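# Set up the grinder for the work order without grinding

## Task

The grinder's state after the previous shift is unknown, so prepare it for the work order. Enter control values that match both the work order and the machine card. Run a wheel dressing. Adjust gauge_zero until the gauge reading of the master shaft equals its certificate value. Do not grind anything. At the end, all of the following must hold: the machine and the bench are idle, no alarm stands, the wheel head is at its rest position, the centres and rests hold nothing, the guard is shut, and the master shaft lies in its cradle.

## Robot and tools

SETUP. There is one robot arm with a two-finger gripper whose fingers can fold. Its base sits at (0, 0, +0.086) m in the scene frame. The scene frame's origin is on the table top under the base, +z points up, and +y is to the left when looking along +x. The grinder stands toward -x, behind the base, with its front facing the arm and its headstock toward -y. A bench with two V blocks and a master shaft cradle is also in reach. show_instructions (no arguments) displays the reference pages, including the work order.

GRIPPER AXES. Fingers point along the gripper's +z and close along its y. end_effector_position is the point between the pads when they are closed. Fingertips extend about 33 mm past it.

execute_actions. Argument "actions" is a list of action objects run in sequence, plus optional "cameras" (list of names or ["all"]). An action may hold "rows", "steps", "until", "machine" and "bench".
- rows: up to 15 rows for the single arm. Each row has 9 numbers in [-1, 1] in this order: dx, dy, dz, rx, ry, rz, position, force_limit, speed. Each row lasts one control step of 1/30 s.
- dx..rz are an offset, not a pose. They are measured from the Hand target as it stood when the action began, along that Hand target's own axes. 1.0 equals 0.6 m or 180 degrees, and rx, ry, rz form one rotation vector. Every row in an action counts from the same starting point. A new action starts from the new Hand target, so sending the same offset again moves further.
- position is an absolute finger command. +1 is fully open (140 mm), about -0.8 is where the pads touch, and -1 closes until blocked. force_limit sets the grip force (about 14 N at -1 up to 58 N at +1). speed sets the closing rate (about 30 mm/s at -1, 250 mm/s at +1). To keep the fingers unchanged, repeat the last three numbers you sent, because a 0 is itself a command.
- steps: 1 to 450, default 15, and at least one per row. After the final row the arm keeps heading for that row's target.
- until: ends the action early once every listed device condition holds, for example {"machine": {"state": "idle"}}. Numbers need a comparison such as [">=", 3]. {"all": {"status": "ended"}} and {"any": {"status": "ended"}} are also accepted. until does not stop the robot.
- For gentle motion, ramp the offset about 0.01 per row.

move. Drives the gripper along a straight path. "target" is either one 9-number row or a list of up to 15 rows. Every row is an offset from the same starting Hand target, in its axes, with the same scale as rows. "speed" is in m/s, from 0.002 to 1, default 0.25; turning is limited to twice that value in rad/s. "blend" is in metres and rounds corners in a list. "stop_force" is in N, from 12 to 80, and ends the path when push against the motion is felt. Use it slowly, and leave it out when backing away from contact. "zero" applies only with stop_force. "blocking": false returns after about 0.5 s and cannot be combined with stop_force. The result adds a move: line with done, off_target, moving, held or fault, plus the limits that acted.

wait. "seconds" from 0 to 10 lets everything run on. stop brakes a running move; devices keep going. zoom_image takes "camera" (cam_centres, cam_high, cam_low, cam_machine, cam_wrist) and "region" [x0, y0, x1, y1] in pixels, at most 504 wide and 504 high. finished_scene takes "scene", the current scene number.

MACHINE COMMANDS. Sent as {"machine": {...}} inside an action, or as a list of up to 8 such objects run one after another.
- Keys: guard shut/open, quill forward/back, page setup/sizes/readings, cycle_start, feed_hold, reset, home, gauge, dress, air_blast (each true). {"machine": {"stop": true}} stops the machine.
- To write a register, put register, value and write: true together in one object. value ranges from -9999 to 9999 in the register's unit; lengths are in mm, and X values and sizes are diameters. Within one object, keys act in the order reset, then write, then the rest.
- In a list, an object following a guard change waits 2.3 s, and one following a quill change waits 3.1 s.
- dress, gauge, home and cycle_start require the guard shut, no alarm, and no arm or shaft inside the light curtain (the space within the guard up to its rim). gauge also requires the quill clamped on a shaft, a grinding program selected, and gauge_at naming the seat.
- The guard edge trips if the guard meets anything; to clear it, command open, then shut.
- Avoid cycle_start: it grinds.
- An unknown word or an out-of-range value rejects the whole call.

BENCH. {"bench": {"measure": true}} reads a shaft lying still in both V blocks with nothing touching it. The reading takes about 12 s; readings then rises by one and fields no_1..no_11 update.

RESULTS. The state line gives end_effector_position (m) and end_effector_quat_wxyz in the scene frame, which may be a few cm off. "Hand target" is the reference for your next offsets. object_status: 0 moving, 1 blocked while opening, 2 blocked while closing (check for this after a grip), 3 reached or pads met. position_measured is in counts (3 open, 230 pads meet). Flange force is along the gripper's axes. The wrist depth line is a 7x7 grid in metres. The machine line shows state, guard_state, guard_edge, quill_state, answers, entry, alarm, and the fields of the current page. The bench line shows state, message, readings and rows.

AVOID. Do not press into firm surfaces, since the arm is stiff. A net force of 150 N, or joint torque at its limit (35.6 N m at the wrist), causes a 10 s fault stop. Do not drop or fling parts, knock items off the table, strike the guard or machine, or leave the gripper or a shaft in the guard area while the machine runs. Grip near the fingertips. Watch for a MOTOR HOT line.

Each tool is called by a JSON object that holds its "name" and its "arguments".

Reference images:

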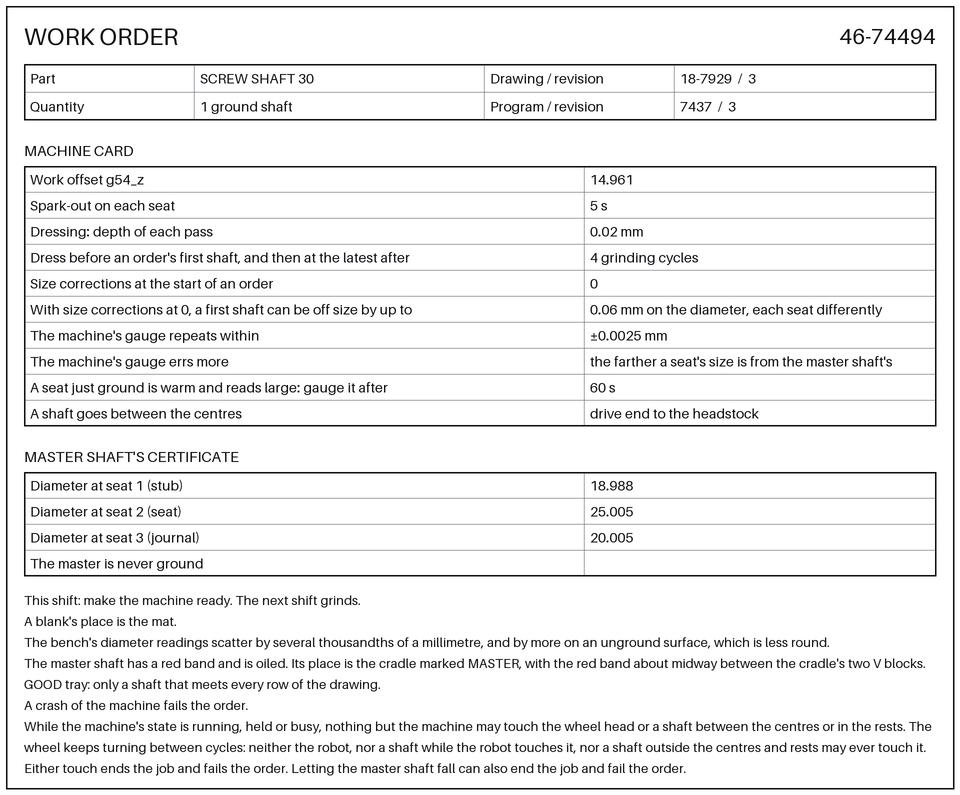

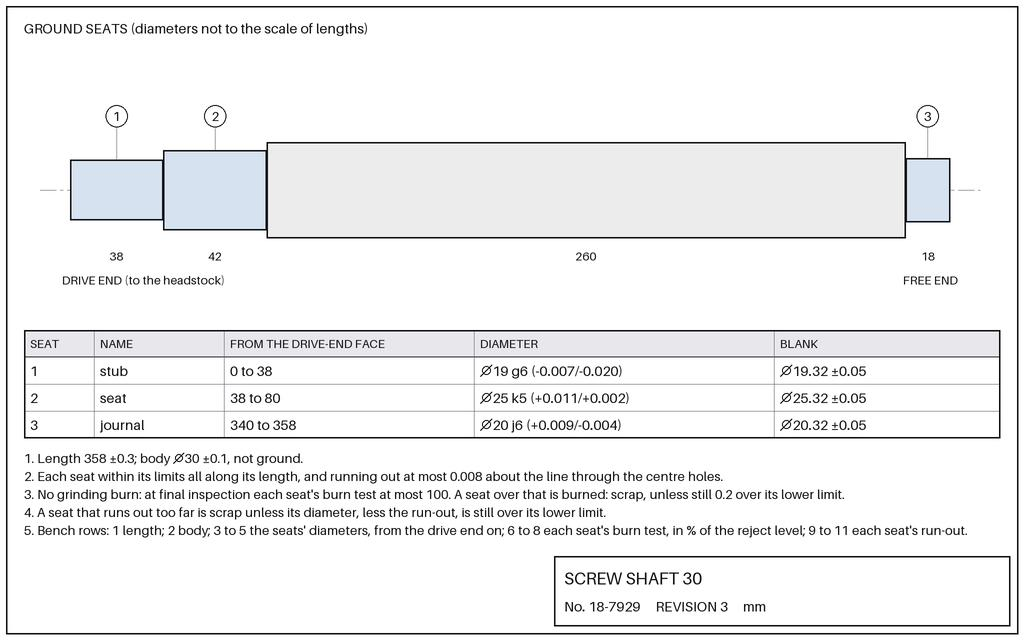

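## Session

{"name": "execute_actions", "arguments": {"actions": []}}

Scene clock: 0.00 s.
end_effector_position=(+0.4895, -0.1004, +0.3589) position_measured=3 object_status=3 end_effector_quat_wxyz=(+0.001, +0.988, -0.156, +0.001)
Joint positions: [0.07 0.133 0.22 0 -1.657 1.197]
Joint velocities: within noise
Flange force (N): no reading
Wrist depth (mm): [427 430 430 433 430 433 427 / 450 447 450 450 450 448 455 / 472 476 475 472 481 473 476 / 498 129 501 502 509 132 527 / - 109 543 549 554 123 92 / - 577 580 579 583 606 97 / - 619 606 530 543 631 -]
Hand target: +0.4895, -0.1004, +0.3589; +0.001, +0.988, -0.156, +0.001
Tool commands: gripper/position=+1.0 gripper/force_limit=+1.0 gripper/speed=+1.0
machine.setup: program=+5717 g54_z=+14.961 wheel_d=+285.197 sparkout_s=+5.0 dress_depth=+0.020 gauge_at=+1 gauge_zero=-0.167 program_revision=+4 since_dress=+1 stored1_number=+9000 stored1_revision=+1 stored2_number=+7437 stored2_revision=+3 stored3_number=+5717 stored3_revision=+4 stored4_number=+8839 stored4_revision=+5
machine: state=idle guard_state=shut guard_edge=clear quill_state=forward_empty guard_answer=taken quill_answer=taken page=setup entry=no_entry entries=0 alarm=no_alarm idle_s=3600 queue=idle queue_left=0
bench: message=nothing_yet readings=0 no_1=0.000 no_2=0.000 no_3=0.000 no_4=0.000 no_5=0.000 no_6=0 no_7=0 no_8=0 no_9=0.000 no_10=0.000 no_11=0.000

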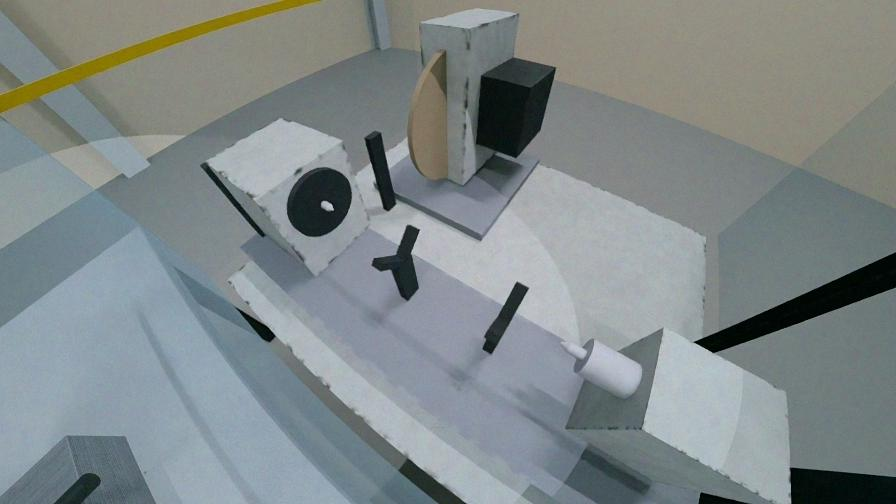

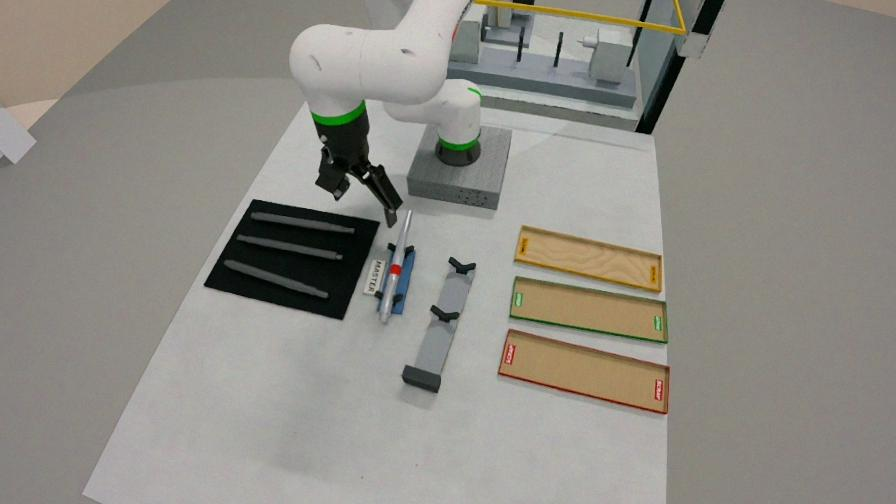

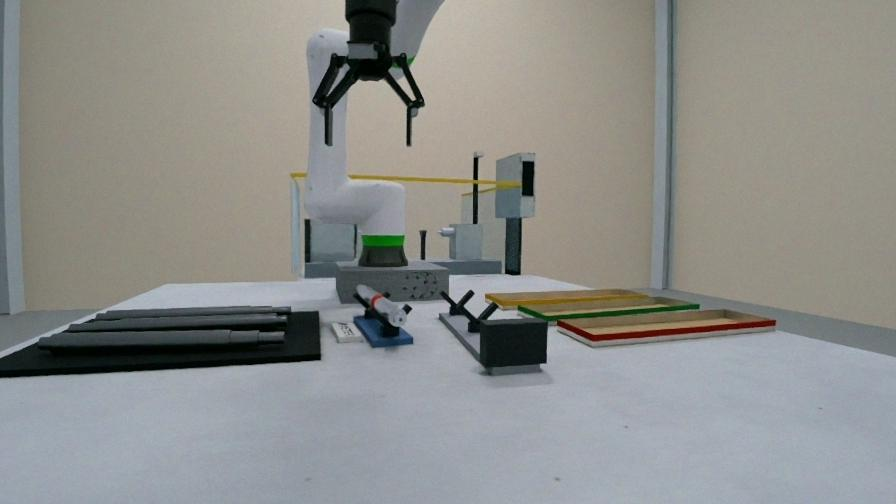

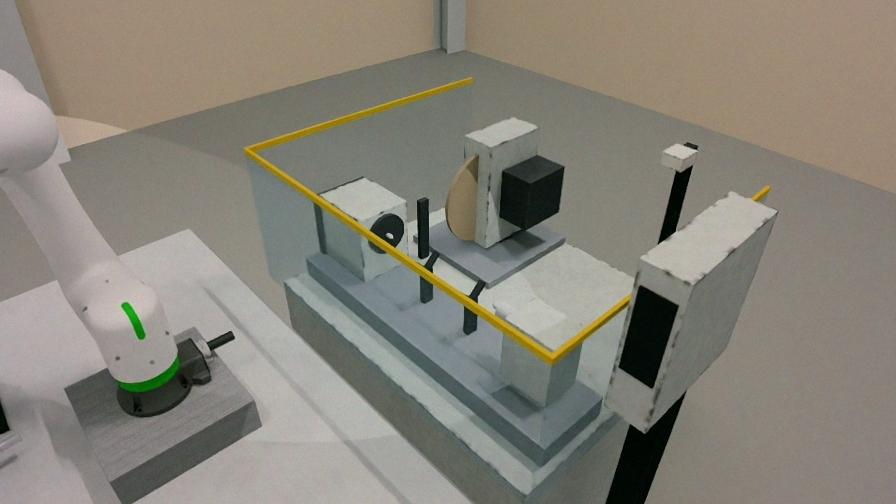

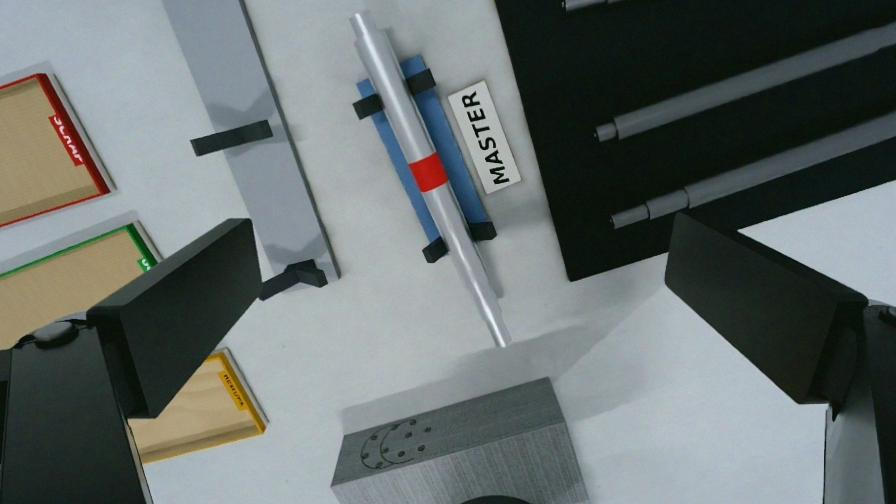

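{"name": "execute_actions", "arguments": {"actions": [{"machine":{"page":"sizes"},"steps":3}]}}

{"name": "execute_actions", "arguments": {"actions": [{"machine":{"page":"readings"},"steps":3}]}}

{"name": "zoom_image", "arguments": {"camera": "cam_centres", "region": [200, 80, 700, 480]}}

Scene clock: 1.07 s.
end_effector_position=(+0.4895, -0.1004, +0.3589) position_measured=3 object_status=3 end_effector_quat_wxyz=(+0.001, +0.988, -0.156, +0.001)
Joint positions: [0.07 0.133 0.22 0 -1.657 1.197]
Flange force (N): [-0.2 -1.6 -3.0]
Wrist depth (mm): [427 436 429 436 431 432 425 / 449 449 453 452 449 448 454 / 474 477 478 474 479 473 486 / 498 129 507 505 510 132 523 / - 109 544 548 554 123 92 / - 570 581 579 583 604 - / - 618 607 527 529 647 -]
Hand target: +0.4895, -0.1004, +0.3589; +0.001, +0.988, -0.156, +0.001
Tool commands: gripper/position=+1.0 gripper/force_limit=+1.0 gripper/speed=+1.0
machine.sizes: size_1=+0.000 size_2=+0.000 size_3=+0.000 aim_1=+18.986 aim_2=+25.006 aim_3=+20.003
machine: state=idle guard_state=shut guard_edge=clear quill_state=forward_empty guard_answer=taken quill_answer=taken page=sizes entry=no_entry entries=0 alarm=no_alarm idle_s=3601 queue=done queue_left=0
bench: message=nothing_yet readings=0 no_1=0.000 no_2=0.000 no_3=0.000 no_4=0.000 no_5=0.000 no_6=0 no_7=0 no_8=0 no_9=0.000 no_10=0.000 no_11=0.000

Scene clock: 1.37 s.
end_effector_position=(+0.4895, -0.1004, +0.3589) position_measured=3 object_status=3 end_effector_quat_wxyz=(+0.001, +0.988, -0.156, +0.001)
Joint positions: [0.07 0.133 0.22 0 -1.657 1.197]
Flange force (N): [-0.4 -1.8 -3.2]
Wrist depth (mm): [428 422 430 435 430 433 427 / 451 450 452 449 450 445 453 / 475 480 474 475 481 473 489 / 497 129 499 505 511 133 521 / - 109 543 549 554 123 92 / - 576 583 579 580 600 - / - 621 603 525 537 639 -]
Hand target: +0.4895, -0.1004, +0.3589; +0.001, +0.988, -0.156, +0.001
Tool commands: gripper/position=+1.0 gripper/force_limit=+1.0 gripper/speed=+1.0
machine.readings: gauge_d=+0.000 gauge_d_1=+0.000 gauge_d_2=+0.000 gauge_d_3=+0.000 pos_x=+0.000 pos_z=+0.000 load_peak=+0.0 cycles=+0
machine: state=idle guard_state=shut guard_edge=clear quill_state=forward_empty guard_answer=taken quill_answer=taken page=readings entry=no_entry entries=0 alarm=no_alarm idle_s=3601 queue=done queue_left=0
bench: message=nothing_yet readings=0 no_1=0.000 no_2=0.000 no_3=0.000 no_4=0.000 no_5=0.000 no_6=0 no_7=0 no_8=0 no_9=0.000 no_10=0.000 no_11=0.000

Scaled by 1.008 from the camera's 896x504 image, which has a finer 1280x720 frame.
This view is cut from an older image: the scene may have changed since it was taken.

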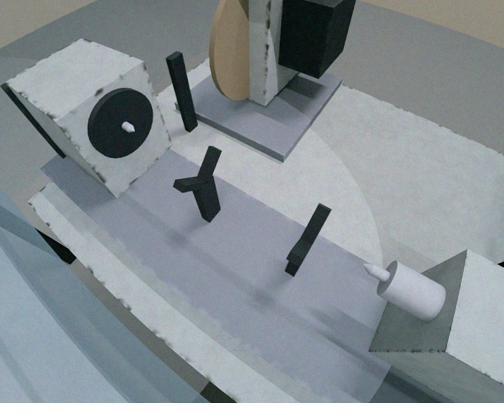

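{"name": "execute_actions", "arguments": {"actions": [{"machine":[{"register":"program","value":7437,"write":true},{"quill":"back"},{"air_blast":true},{"dress":true}],"steps":450,"until":{"machine":{"queue":["!=","running"]}}}]}}

Scene clock: 19.43 s.
end_effector_position=(+0.4895, -0.1004, +0.3589) position_measured=3 object_status=3 end_effector_quat_wxyz=(+0.001, +0.988, -0.156, +0.001)
Joint positions: [0.07 0.133 0.22 0 -1.657 1.197]
Flange force (N): [-0.3 -1.8 -3.1]
Wrist depth (mm): [428 433 427 436 430 432 427 / 448 448 451 452 452 446 455 / 474 477 475 474 481 474 488 / 494 129 504 507 512 133 521 / - 109 543 549 551 123 92 / - 577 579 577 584 604 - / - 619 610 527 543 639 -]
Hand target: +0.4895, -0.1004, +0.3589; +0.001, +0.988, -0.156, +0.001
Tool commands: gripper/position=+1.0 gripper/force_limit=+1.0 gripper/speed=+1.0
machine.readings: gauge_d=+0.000 gauge_d_1=+0.000 gauge_d_2=+0.000 gauge_d_3=+0.000 pos_x=+0.000 pos_z=-80.000 load_peak=+0.0 cycles=+0
machine: state=running guard_state=shut guard_edge=clear quill_state=back guard_answer=taken quill_answer=taken page=readings entry=taken entries=3 alarm=no_alarm idle_s=3619 queue=running queue_left=0
bench: message=nothing_yet readings=0 no_1=0.000 no_2=0.000 no_3=0.000 no_4=0.000 no_5=0.000 no_6=0 no_7=0 no_8=0 no_9=0.000 no_10=0.000 no_11=0.000

{"name": "execute_actions", "arguments": {"actions": [{"steps":450,"until":{"machine":{"queue":["!=","running"]}}}]}}

{"name": "execute_actions", "arguments": {"actions": [{"machine":{"page":"setup"},"steps":3}]}}

{"name": "execute_actions", "arguments": {"actions": [{"machine":{"page":"sizes"},"steps":3}]}}

Scene clock: 32.00 s.
end_effector_position=(+0.4895, -0.1004, +0.3589) position_measured=3 object_status=3 end_effector_quat_wxyz=(+0.001, +0.988, -0.156, +0.001)
Joint positions: [0.07 0.133 0.22 0 -1.657 1.197]
Flange force (N): [-0.4 -1.4 -3.3]
Wrist depth (mm): [425 436 428 433 430 433 427 / 451 451 453 450 451 447 455 / 473 478 477 475 481 472 487 / 500 129 502 506 520 133 520 / - 109 543 546 550 123 92 / - 573 579 577 583 604 - / - 619 604 525 541 639 -]
Hand target: +0.4895, -0.1004, +0.3589; +0.001, +0.988, -0.156, +0.001
Tool commands: gripper/position=+1.0 gripper/force_limit=+1.0 gripper/speed=+1.0
machine.readings: gauge_d=+0.000 gauge_d_1=+0.000 gauge_d_2=+0.000 gauge_d_3=+0.000 pos_x=+0.000 pos_z=+0.000 load_peak=+0.0 cycles=+0
machine: state=idle guard_state=shut guard_edge=clear quill_state=back guard_answer=taken quill_answer=taken page=readings entry=taken entries=3 alarm=no_alarm idle_s=3632 queue=done queue_left=0
bench: message=nothing_yet readings=0 no_1=0.000 no_2=0.000 no_3=0.000 no_4=0.000 no_5=0.000 no_6=0 no_7=0 no_8=0 no_9=0.000 no_10=0.000 no_11=0.000

Scene clock: 32.30 s.
end_effector_position=(+0.4895, -0.1004, +0.3589) position_measured=3 object_status=3 end_effector_quat_wxyz=(+0.001, +0.988, -0.156, +0.001)
Joint positions: [0.07 0.133 0.22 0 -1.657 1.197]
Flange force (N): [-0.9 -1.4 -3.3]
Wrist depth (mm): [427 424 429 433 430 429 427 / 448 448 453 450 448 450 457 / 471 476 478 474 480 472 489 / 497 129 501 502 515 132 520 / - 109 544 533 545 123 92 / - 579 580 576 579 604 - / - 588 604 527 544 645 -]
Hand target: +0.4895, -0.1004, +0.3589; +0.001, +0.988, -0.156, +0.001
Tool commands: gripper/position=+1.0 gripper/force_limit=+1.0 gripper/speed=+1.0
machine.setup: program=+7437 g54_z=+14.961 wheel_d=+285.117 sparkout_s=+5.0 dress_depth=+0.020 gauge_at=+1 gauge_zero=-0.167 program_revision=+3 since_dress=+0 stored1_number=+9000 stored1_revision=+1 stored2_number=+7437 stored2_revision=+3 stored3_number=+5717 stored3_revision=+4 stored4_number=+8839 stored4_revision=+5
machine: state=idle guard_state=shut guard_edge=clear quill_state=back guard_answer=taken quill_answer=taken page=setup entry=taken entries=3 alarm=no_alarm idle_s=3632 queue=done queue_left=0
bench: message=nothing_yet readings=0 no_1=0.000 no_2=0.000 no_3=0.000 no_4=0.000 no_5=0.000 no_6=0 no_7=0 no_8=0 no_9=0.000 no_10=0.000 no_11=0.000

Scene clock: 32.60 s.
end_effector_position=(+0.4895, -0.1004, +0.3589) position_measured=3 object_status=3 end_effector_quat_wxyz=(+0.001, +0.988, -0.156, +0.001)
Joint positions: [0.07 0.133 0.22 0 -1.657 1.197]
Flange force (N): [-0.4 -1.7 -3.3]
Wrist depth (mm): [426 424 428 434 430 433 426 / 452 449 453 451 449 446 454 / 473 478 474 472 480 475 485 / 497 128 529 505 509 132 519 / - 109 544 548 556 123 92 / - 573 583 579 585 603 - / - 616 606 530 540 639 -]
Hand target: +0.4895, -0.1004, +0.3589; +0.001, +0.988, -0.156, +0.001
Tool commands: gripper/position=+1.0 gripper/force_limit=+1.0 gripper/speed=+1.0
machine.sizes: size_1=+0.000 size_2=+0.000 size_3=+0.000 aim_1=+18.986 aim_2=+25.006 aim_3=+20.003
machine: state=idle guard_state=shut guard_edge=clear quill_state=back guard_answer=taken quill_answer=taken page=sizes entry=taken entries=3 alarm=no_alarm idle_s=3632 queue=done queue_left=0
bench: message=nothing_yet readings=0 no_1=0.000 no_2=0.000 no_3=0.000 no_4=0.000 no_5=0.000 no_6=0 no_7=0 no_8=0 no_9=0.000 no_10=0.000 no_11=0.000

{"name": "execute_actions", "arguments": {"actions": [], "cameras": ["cam_wrist","cam_high"]}}

{"name": "zoom_image", "arguments": {"camera": "cam_wrist", "region": [300, 0, 600, 360]}}

{"name": "zoom_image", "arguments": {"camera": "cam_high", "region": [180, 180, 530, 400]}}

Scene clock: 34.50 s.
end_effector_position=(+0.4895, -0.1004, +0.3589) position_measured=3 object_status=3 end_effector_quat_wxyz=(+0.001, +0.988, -0.156, +0.001)
Joint positions: [0.07 0.133 0.22 0 -1.657 1.197]
Joint velocities: within noise
Flange force (N): [0.1 -1.9 -3.4]
Wrist depth (mm): [427 423 430 435 431 431 427 / 450 451 450 452 450 447 455 / 473 476 479 477 480 474 487 / 496 129 507 506 510 133 522 / - 109 543 549 552 123 92 / - 576 583 576 580 623 - / - 621 604 526 541 640 -]
Hand target: +0.4895, -0.1004, +0.3589; +0.001, +0.988, -0.156, +0.001
Tool commands: gripper/position=+1.0 gripper/force_limit=+1.0 gripper/speed=+1.0
machine.sizes: size_1=+0.000 size_2=+0.000 size_3=+0.000 aim_1=+18.986 aim_2=+25.006 aim_3=+20.003
machine: state=idle guard_state=shut guard_edge=clear quill_state=back guard_answer=taken quill_answer=taken page=sizes entry=taken entries=3 alarm=no_alarm idle_s=3634 queue=done queue_left=0
bench: message=nothing_yet readings=0 no_1=0.000 no_2=0.000 no_3=0.000 no_4=0.000 no_5=0.000 no_6=0 no_7=0 no_8=0 no_9=0.000 no_10=0.000 no_11=0.000
Images, in order (width x height): cam_high 896x504, cam_wrist 896x504.

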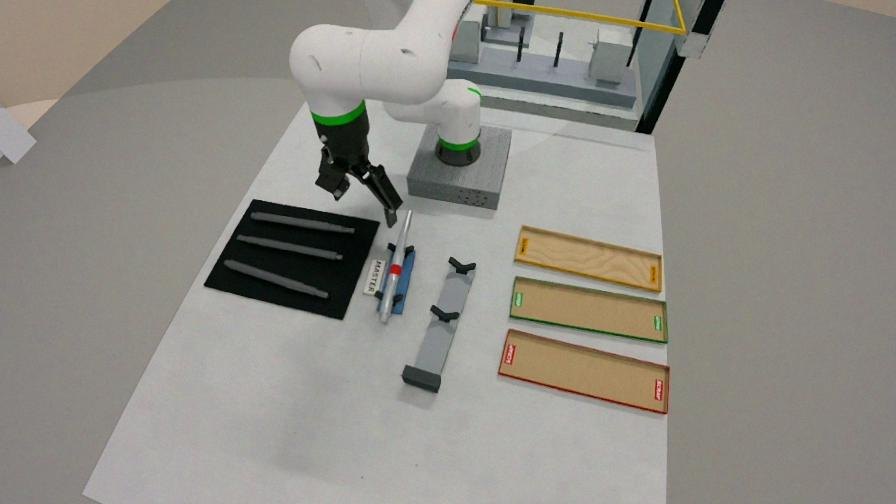

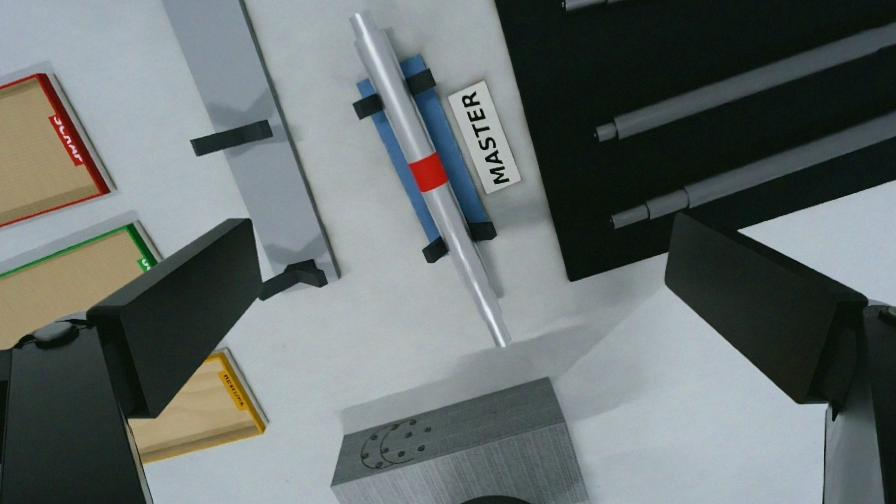

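Scaled by 1.400 from the camera's 896x504 image, which has a finer 1280x720 frame.

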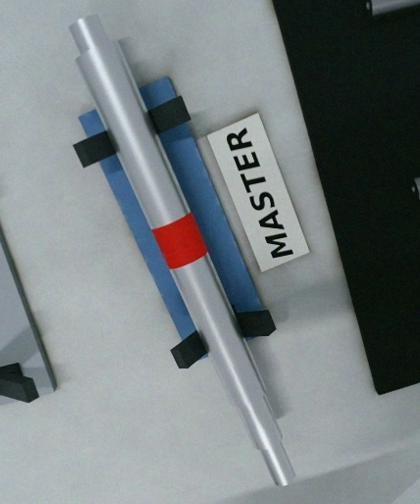

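Scaled by 1.440 from the camera's 896x504 image, which has a finer 1280x720 frame.

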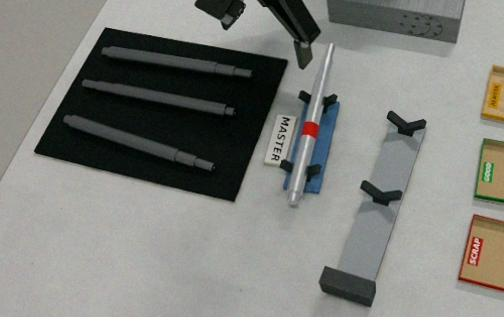

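{"name": "execute_actions", "arguments": {"actions": [{"machine":{"guard":"open","page":"setup"},"steps":3}]}}

{"name": "move", "arguments": {"target": [[-0.453,-0.642,-0.233,0,0,-0.2,1,1,1],[-0.927,-0.751,-0.317,0,0,-0.35,1,1,1]], "speed": 0.3, "blend": [0.1,0], "cameras": ["all"]}}

Scene clock: 36.60 s.
end_effector_position=(+0.4895, -0.1004, +0.3589) position_measured=3 object_status=3 end_effector_quat_wxyz=(+0.001, +0.988, -0.156, +0.001)
Joint positions: [0.07 0.133 0.22 0 -1.657 1.197]
Flange force (N): [-0.2 -1.7 -3.2]
Wrist depth (mm): [427 428 429 436 430 433 426 / 450 449 451 450 451 448 454 / 470 480 486 474 481 474 487 / 496 128 484 503 511 133 523 / - 109 544 545 551 123 92 / - 573 577 577 581 603 - / - 618 607 530 530 640 -]
Hand target: +0.4895, -0.1004, +0.3589; +0.001, +0.988, -0.156, +0.001
Tool commands: gripper/position=+1.0 gripper/force_limit=+1.0 gripper/speed=+1.0
machine.setup: program=+7437 g54_z=+14.961 wheel_d=+285.117 sparkout_s=+5.0 dress_depth=+0.020 gauge_at=+1 gauge_zero=-0.167 program_revision=+3 since_dress=+0 stored1_number=+9000 stored1_revision=+1 stored2_number=+7437 stored2_revision=+3 stored3_number=+5717 stored3_revision=+4 stored4_number=+8839 stored4_revision=+5
machine: state=idle guard_state=between guard_edge=clear quill_state=back guard_answer=taken quill_answer=taken page=setup entry=taken entries=3 alarm=no_alarm idle_s=3636 queue=running queue_left=0
bench: message=nothing_yet readings=0 no_1=0.000 no_2=0.000 no_3=0.000 no_4=0.000 no_5=0.000 no_6=0 no_7=0 no_8=0 no_9=0.000 no_10=0.000 no_11=0.000

Scene clock: 39.73 s.
end_effector_position=(+0.0996, +0.5005, +0.5472) position_measured=3 object_status=3 end_effector_quat_wxyz=(+0.001, +0.924, +0.383, +0.000)
Joint positions: [1.642 0.353 0.97 0 -2.188 0.725]
Flange force (N): no reading
Wrist depth (mm): [1226 1202 612 601 606 603 609 / 1271 1305 626 631 637 640 637 / 1340 1326 661 668 676 676 678 / 1469 128 719 705 711 133 703 / - 109 750 771 687 123 92 / - 757 804 807 693 539 - / - 767 820 826 840 488 -]
Hand target: +0.0996, +0.5005, +0.5471; +0.001, +0.924, +0.383, +0.000
Off the commanded pose: 0.000 m, 0 deg.
machine.setup: program=+7437 g54_z=+14.961 wheel_d=+285.117 sparkout_s=+5.0 dress_depth=+0.020 gauge_at=+1 gauge_zero=-0.167 program_revision=+3 since_dress=+0 stored1_number=+9000 stored1_revision=+1 stored2_number=+7437 stored2_revision=+3 stored3_number=+5717 stored3_revision=+4 stored4_number=+8839 stored4_revision=+5
machine: state=idle guard_state=open guard_edge=clear quill_state=back guard_answer=taken quill_answer=taken page=setup entry=taken entries=3 alarm=no_alarm idle_s=3639 queue=done queue_left=0
bench: message=nothing_yet readings=0 no_1=0.000 no_2=0.000 no_3=0.000 no_4=0.000 no_5=0.000 no_6=0 no_7=0 no_8=0 no_9=0.000 no_10=0.000 no_11=0.000
move: done

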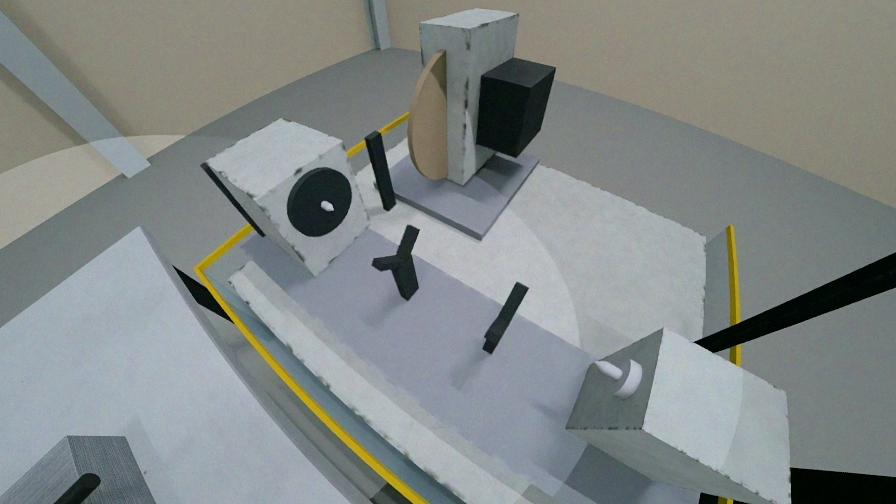

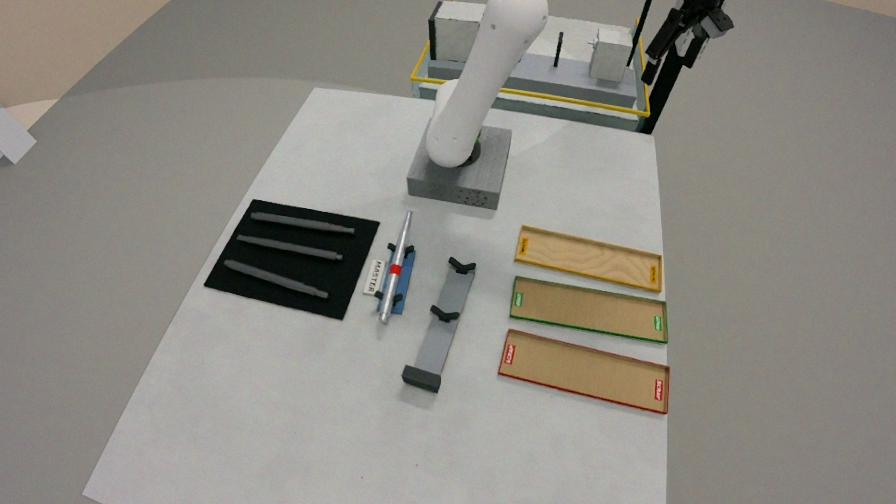

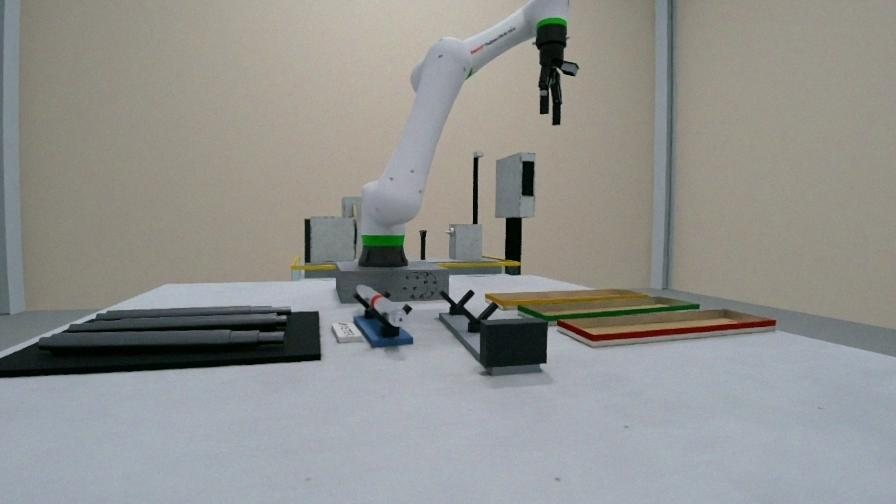

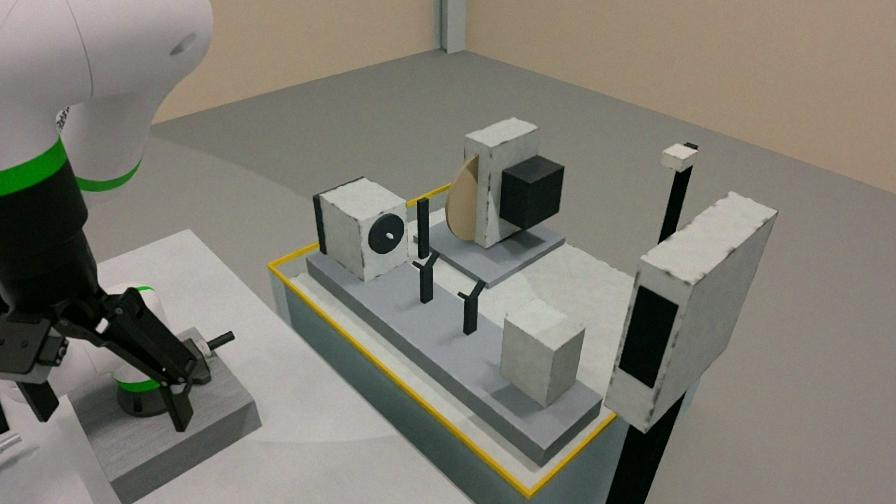

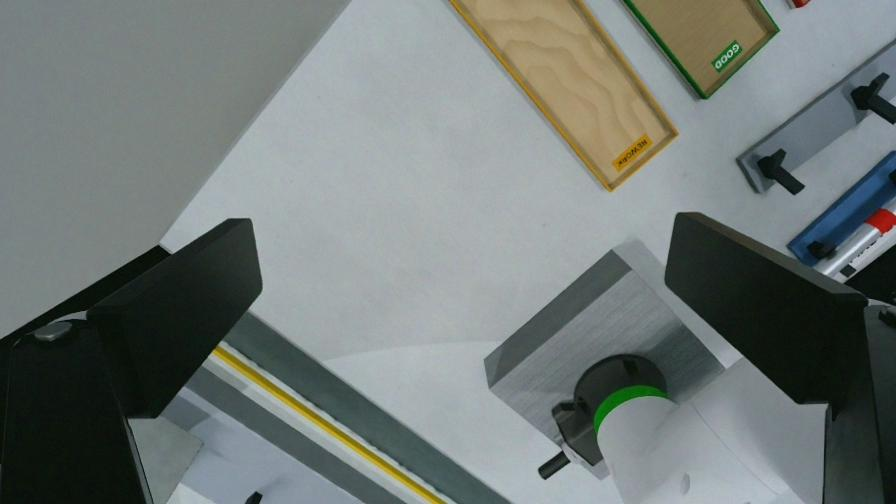

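{"name": "move", "arguments": {"target": [[-0.389,-0.2,-0.083,0,0,-0.12,1,1,1],[-0.943,-0.118,-0.083,0,0,-0.25,1,1,1]], "speed": 0.3, "blend": [0.1,0], "cameras": ["all"]}}

Scene clock: 42.70 s.
end_effector_position=(-0.3505, +0.1507, +0.5977) position_measured=3 object_status=3 end_effector_quat_wxyz=(+0.001, +0.707, +0.707, -0.001)
Joint positions: [3.098 0.065 0.757 0 -2.263 0.054]
Flange force (N): [-3.2 0.6 -3.4]
Wrist depth (mm): [640 601 594 651 652 652 645 / - 665 639 685 678 619 355 / 691 685 663 719 647 598 384 / 604 129 697 762 695 133 424 / - 109 726 752 812 123 92 / - 615 791 861 870 879 - / - 1765 1765 970 951 958 -]
Hand target: -0.3505, +0.1506, +0.5977; +0.001, +0.707, +0.707, -0.001
Off the commanded pose: 0.000 m, 0 deg.
machine.setup: program=+7437 g54_z=+14.961 wheel_d=+285.117 sparkout_s=+5.0 dress_depth=+0.020 gauge_at=+1 gauge_zero=-0.167 program_revision=+3 since_dress=+0 stored1_number=+9000 stored1_revision=+1 stored2_number=+7437 stored2_revision=+3 stored3_number=+5717 stored3_revision=+4 stored4_number=+8839 stored4_revision=+5
machine: state=idle guard_state=open guard_edge=clear quill_state=back guard_answer=taken quill_answer=taken page=setup entry=taken entries=3 alarm=no_alarm idle_s=3642 queue=done queue_left=0
bench: message=nothing_yet readings=0 no_1=0.000 no_2=0.000 no_3=0.000 no_4=0.000 no_5=0.000 no_6=0 no_7=0 no_8=0 no_9=0.000 no_10=0.000 no_11=0.000
move: done

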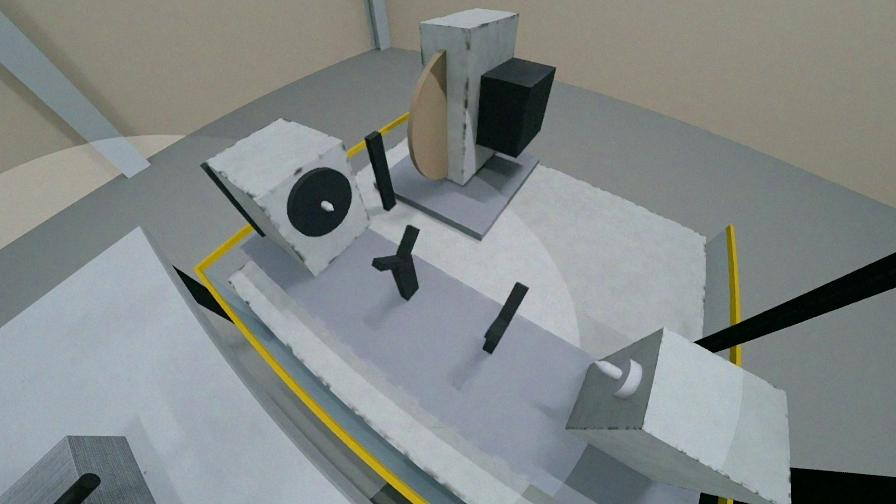

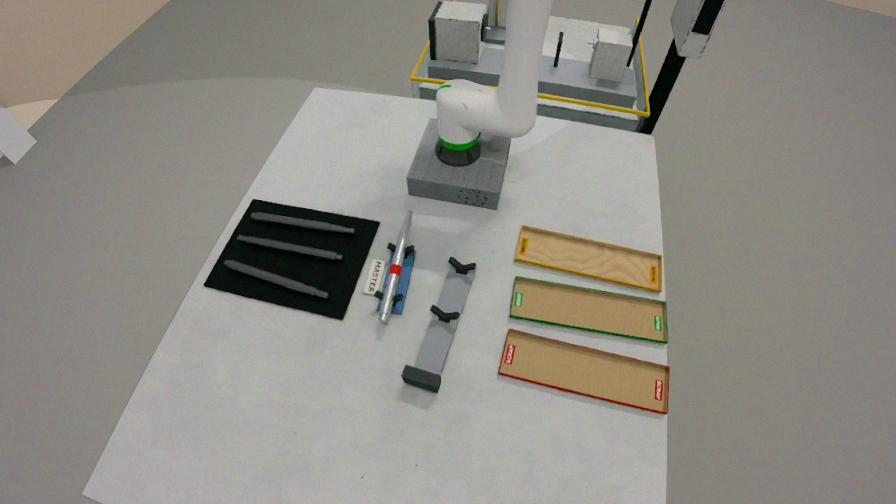

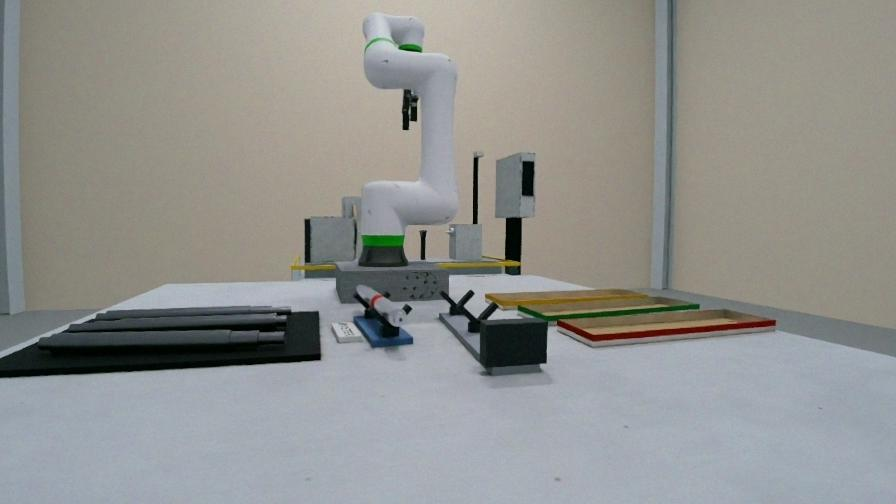

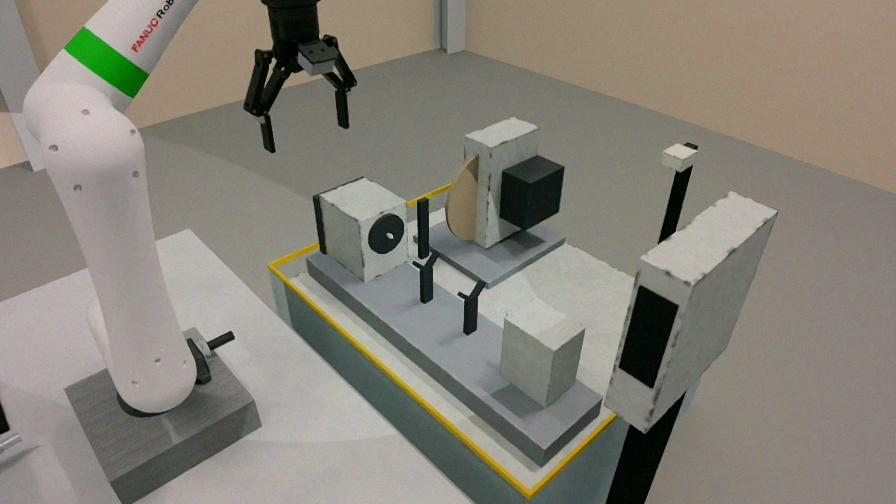

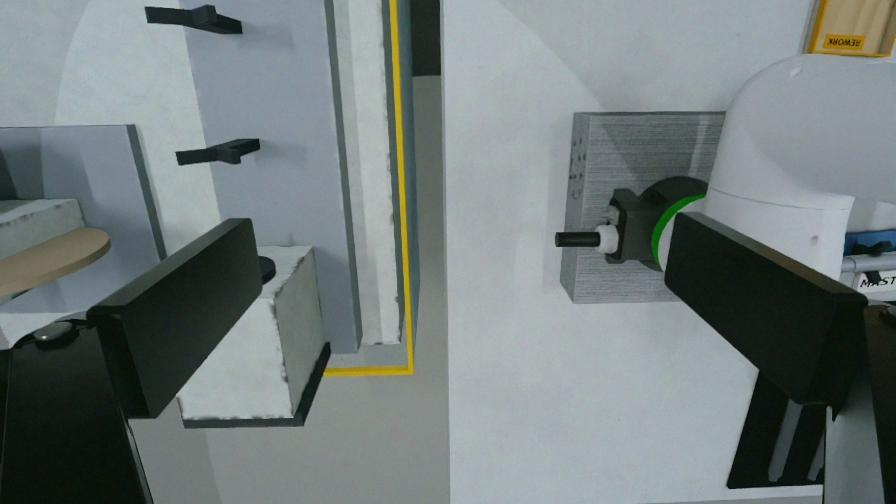

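{"name": "move", "arguments": {"target": [0.083,-0.45,0.05,0,0,0,1,1,1], "speed": 0.25, "cameras": ["cam_wrist","cam_machine","cam_centres"]}}

Scene clock: 45.30 s.
end_effector_position=(-0.6195, +0.2000, +0.5661) position_measured=3 object_status=3 end_effector_quat_wxyz=(-0.115, +0.701, +0.701, -0.058)
Joint positions: [3.079 0.686 1.513 0.077 -2.145 0.124]
Flange force (N): no reading
Wrist depth (mm): [1657 1562 683 590 569 585 549 / 1624 1552 703 685 592 606 565 / 1692 1582 748 637 613 610 590 / 1844 129 730 730 639 132 604 / - 109 606 681 661 116 92 / - 497 873 534 521 717 - / - 1978 1830 548 721 734 -]
Hand target: -0.6205, +0.2003, +0.5674; +0.001, +0.707, +0.707, -0.001
Off the commanded pose: 0.002 m, 15 deg.
machine.setup: program=+7437 g54_z=+14.961 wheel_d=+285.117 sparkout_s=+5.0 dress_depth=+0.020 gauge_at=+1 gauge_zero=-0.167 program_revision=+3 since_dress=+0 stored1_number=+9000 stored1_revision=+1 stored2_number=+7437 stored2_revision=+3 stored3_number=+5717 stored3_revision=+4 stored4_number=+8839 stored4_revision=+5
machine: state=idle guard_state=open guard_edge=clear quill_state=back guard_answer=taken quill_answer=taken page=setup entry=taken entries=3 alarm=no_alarm idle_s=3645 queue=done queue_left=0
bench: message=nothing_yet readings=0 no_1=0.000 no_2=0.000 no_3=0.000 no_4=0.000 no_5=0.000 no_6=0 no_7=0 no_8=0 no_9=0.000 no_10=0.000 no_11=0.000
elbow stopped short: the move would have taken joint 3 (elbow) straighter than the controller allows.
elbow sent back: the controller read joint 3 (elbow) straighter than it allows and moved its target back, which can move the hand without a command.
move: off_target
Images, in order (width x height): cam_centres 896x504, cam_machine 896x504, cam_wrist 896x504.

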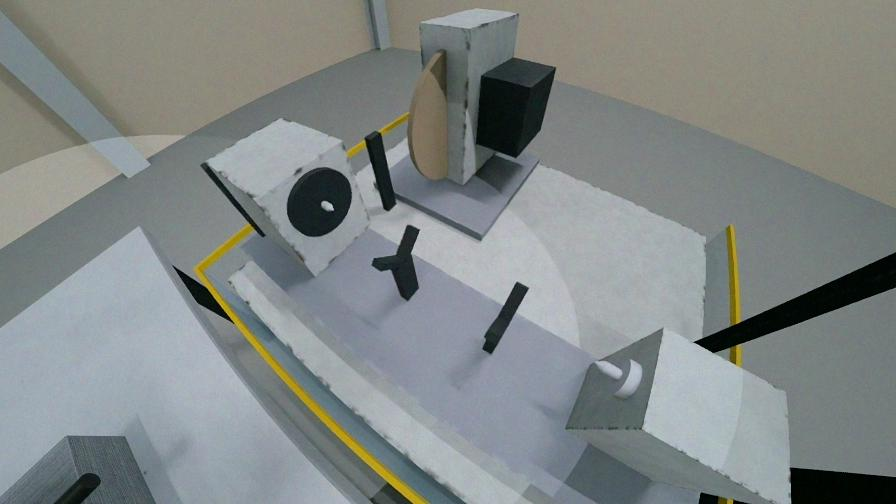

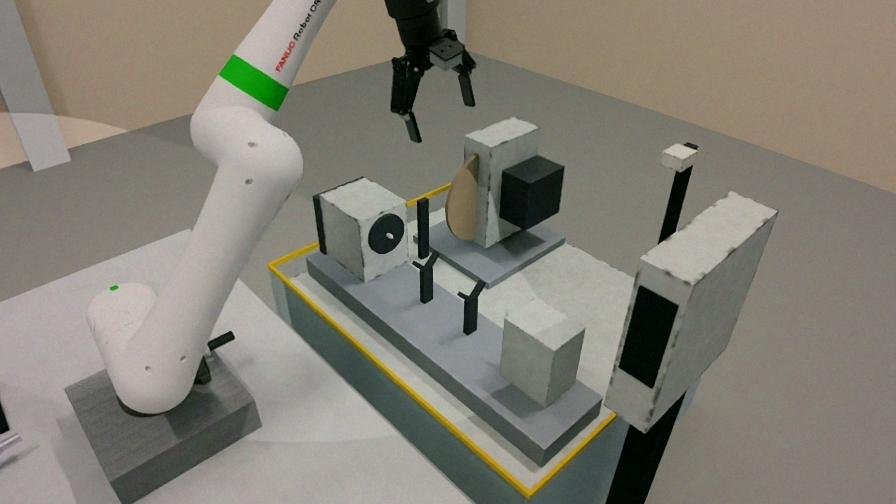

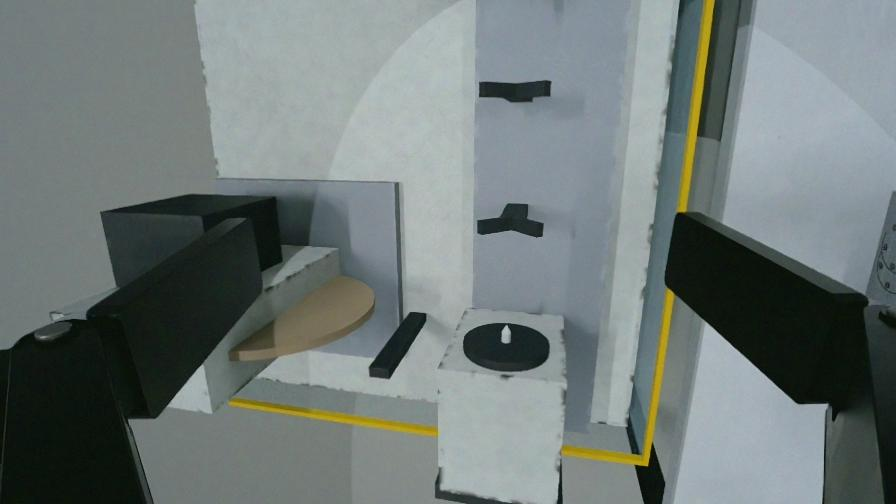

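{"name": "move", "arguments": {"target": [-0.083,-0.03,0.28,0,0,0,1,1,1], "speed": 0.2, "cameras": ["cam_wrist","cam_machine"]}}

Scene clock: 46.83 s.
end_effector_position=(-0.6384, +0.1501, +0.3995) position_measured=3 object_status=3 end_effector_quat_wxyz=(+0.001, +0.707, +0.707, -0.001)
Joint positions: [3.123 0.628 0.993 0 -1.936 0.03]
Flange force (N): no reading
Wrist depth (mm): [- - 467 427 439 478 480 / 493 497 - 451 456 510 507 / 489 504 533 468 485 534 530 / 394 129 550 504 509 132 527 / - 109 560 448 551 123 92 / - 635 451 364 632 649 - / - 1614 1593 374 689 689 -]
Hand target: -0.6384, +0.1501, +0.3995; +0.001, +0.707, +0.707, -0.001
Off the commanded pose: 0.000 m, 0 deg.
machine.setup: program=+7437 g54_z=+14.961 wheel_d=+285.117 sparkout_s=+5.0 dress_depth=+0.020 gauge_at=+1 gauge_zero=-0.167 program_revision=+3 since_dress=+0 stored1_number=+9000 stored1_revision=+1 stored2_number=+7437 stored2_revision=+3 stored3_number=+5717 stored3_revision=+4 stored4_number=+8839 stored4_revision=+5
machine: state=idle guard_state=open guard_edge=clear quill_state=back guard_answer=taken quill_answer=taken page=setup entry=taken entries=3 alarm=no_alarm idle_s=3646 queue=done queue_left=0
bench: message=nothing_yet readings=0 no_1=0.000 no_2=0.000 no_3=0.000 no_4=0.000 no_5=0.000 no_6=0 no_7=0 no_8=0 no_9=0.000 no_10=0.000 no_11=0.000
move: done
Images, in order (width x height): cam_machine 896x504, cam_wrist 896x504.

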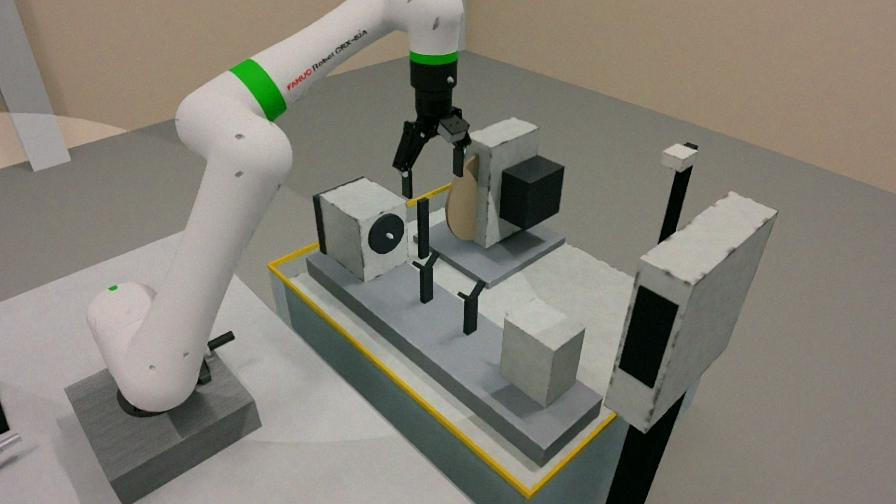

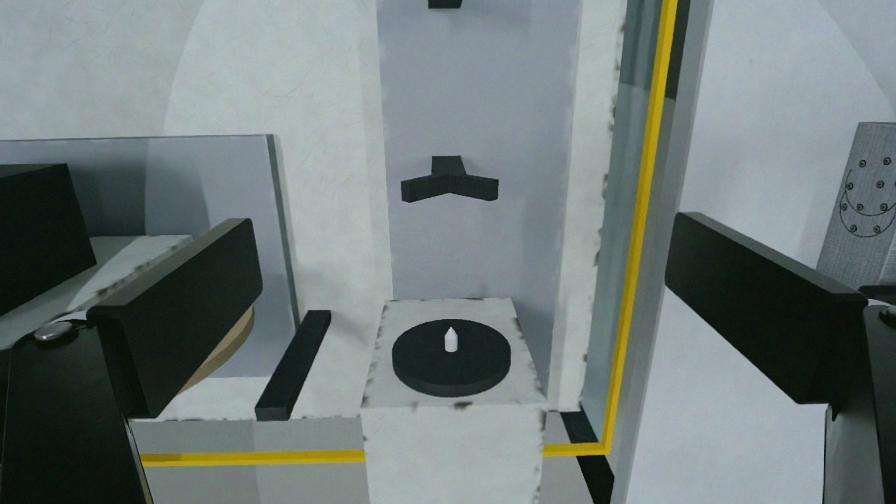

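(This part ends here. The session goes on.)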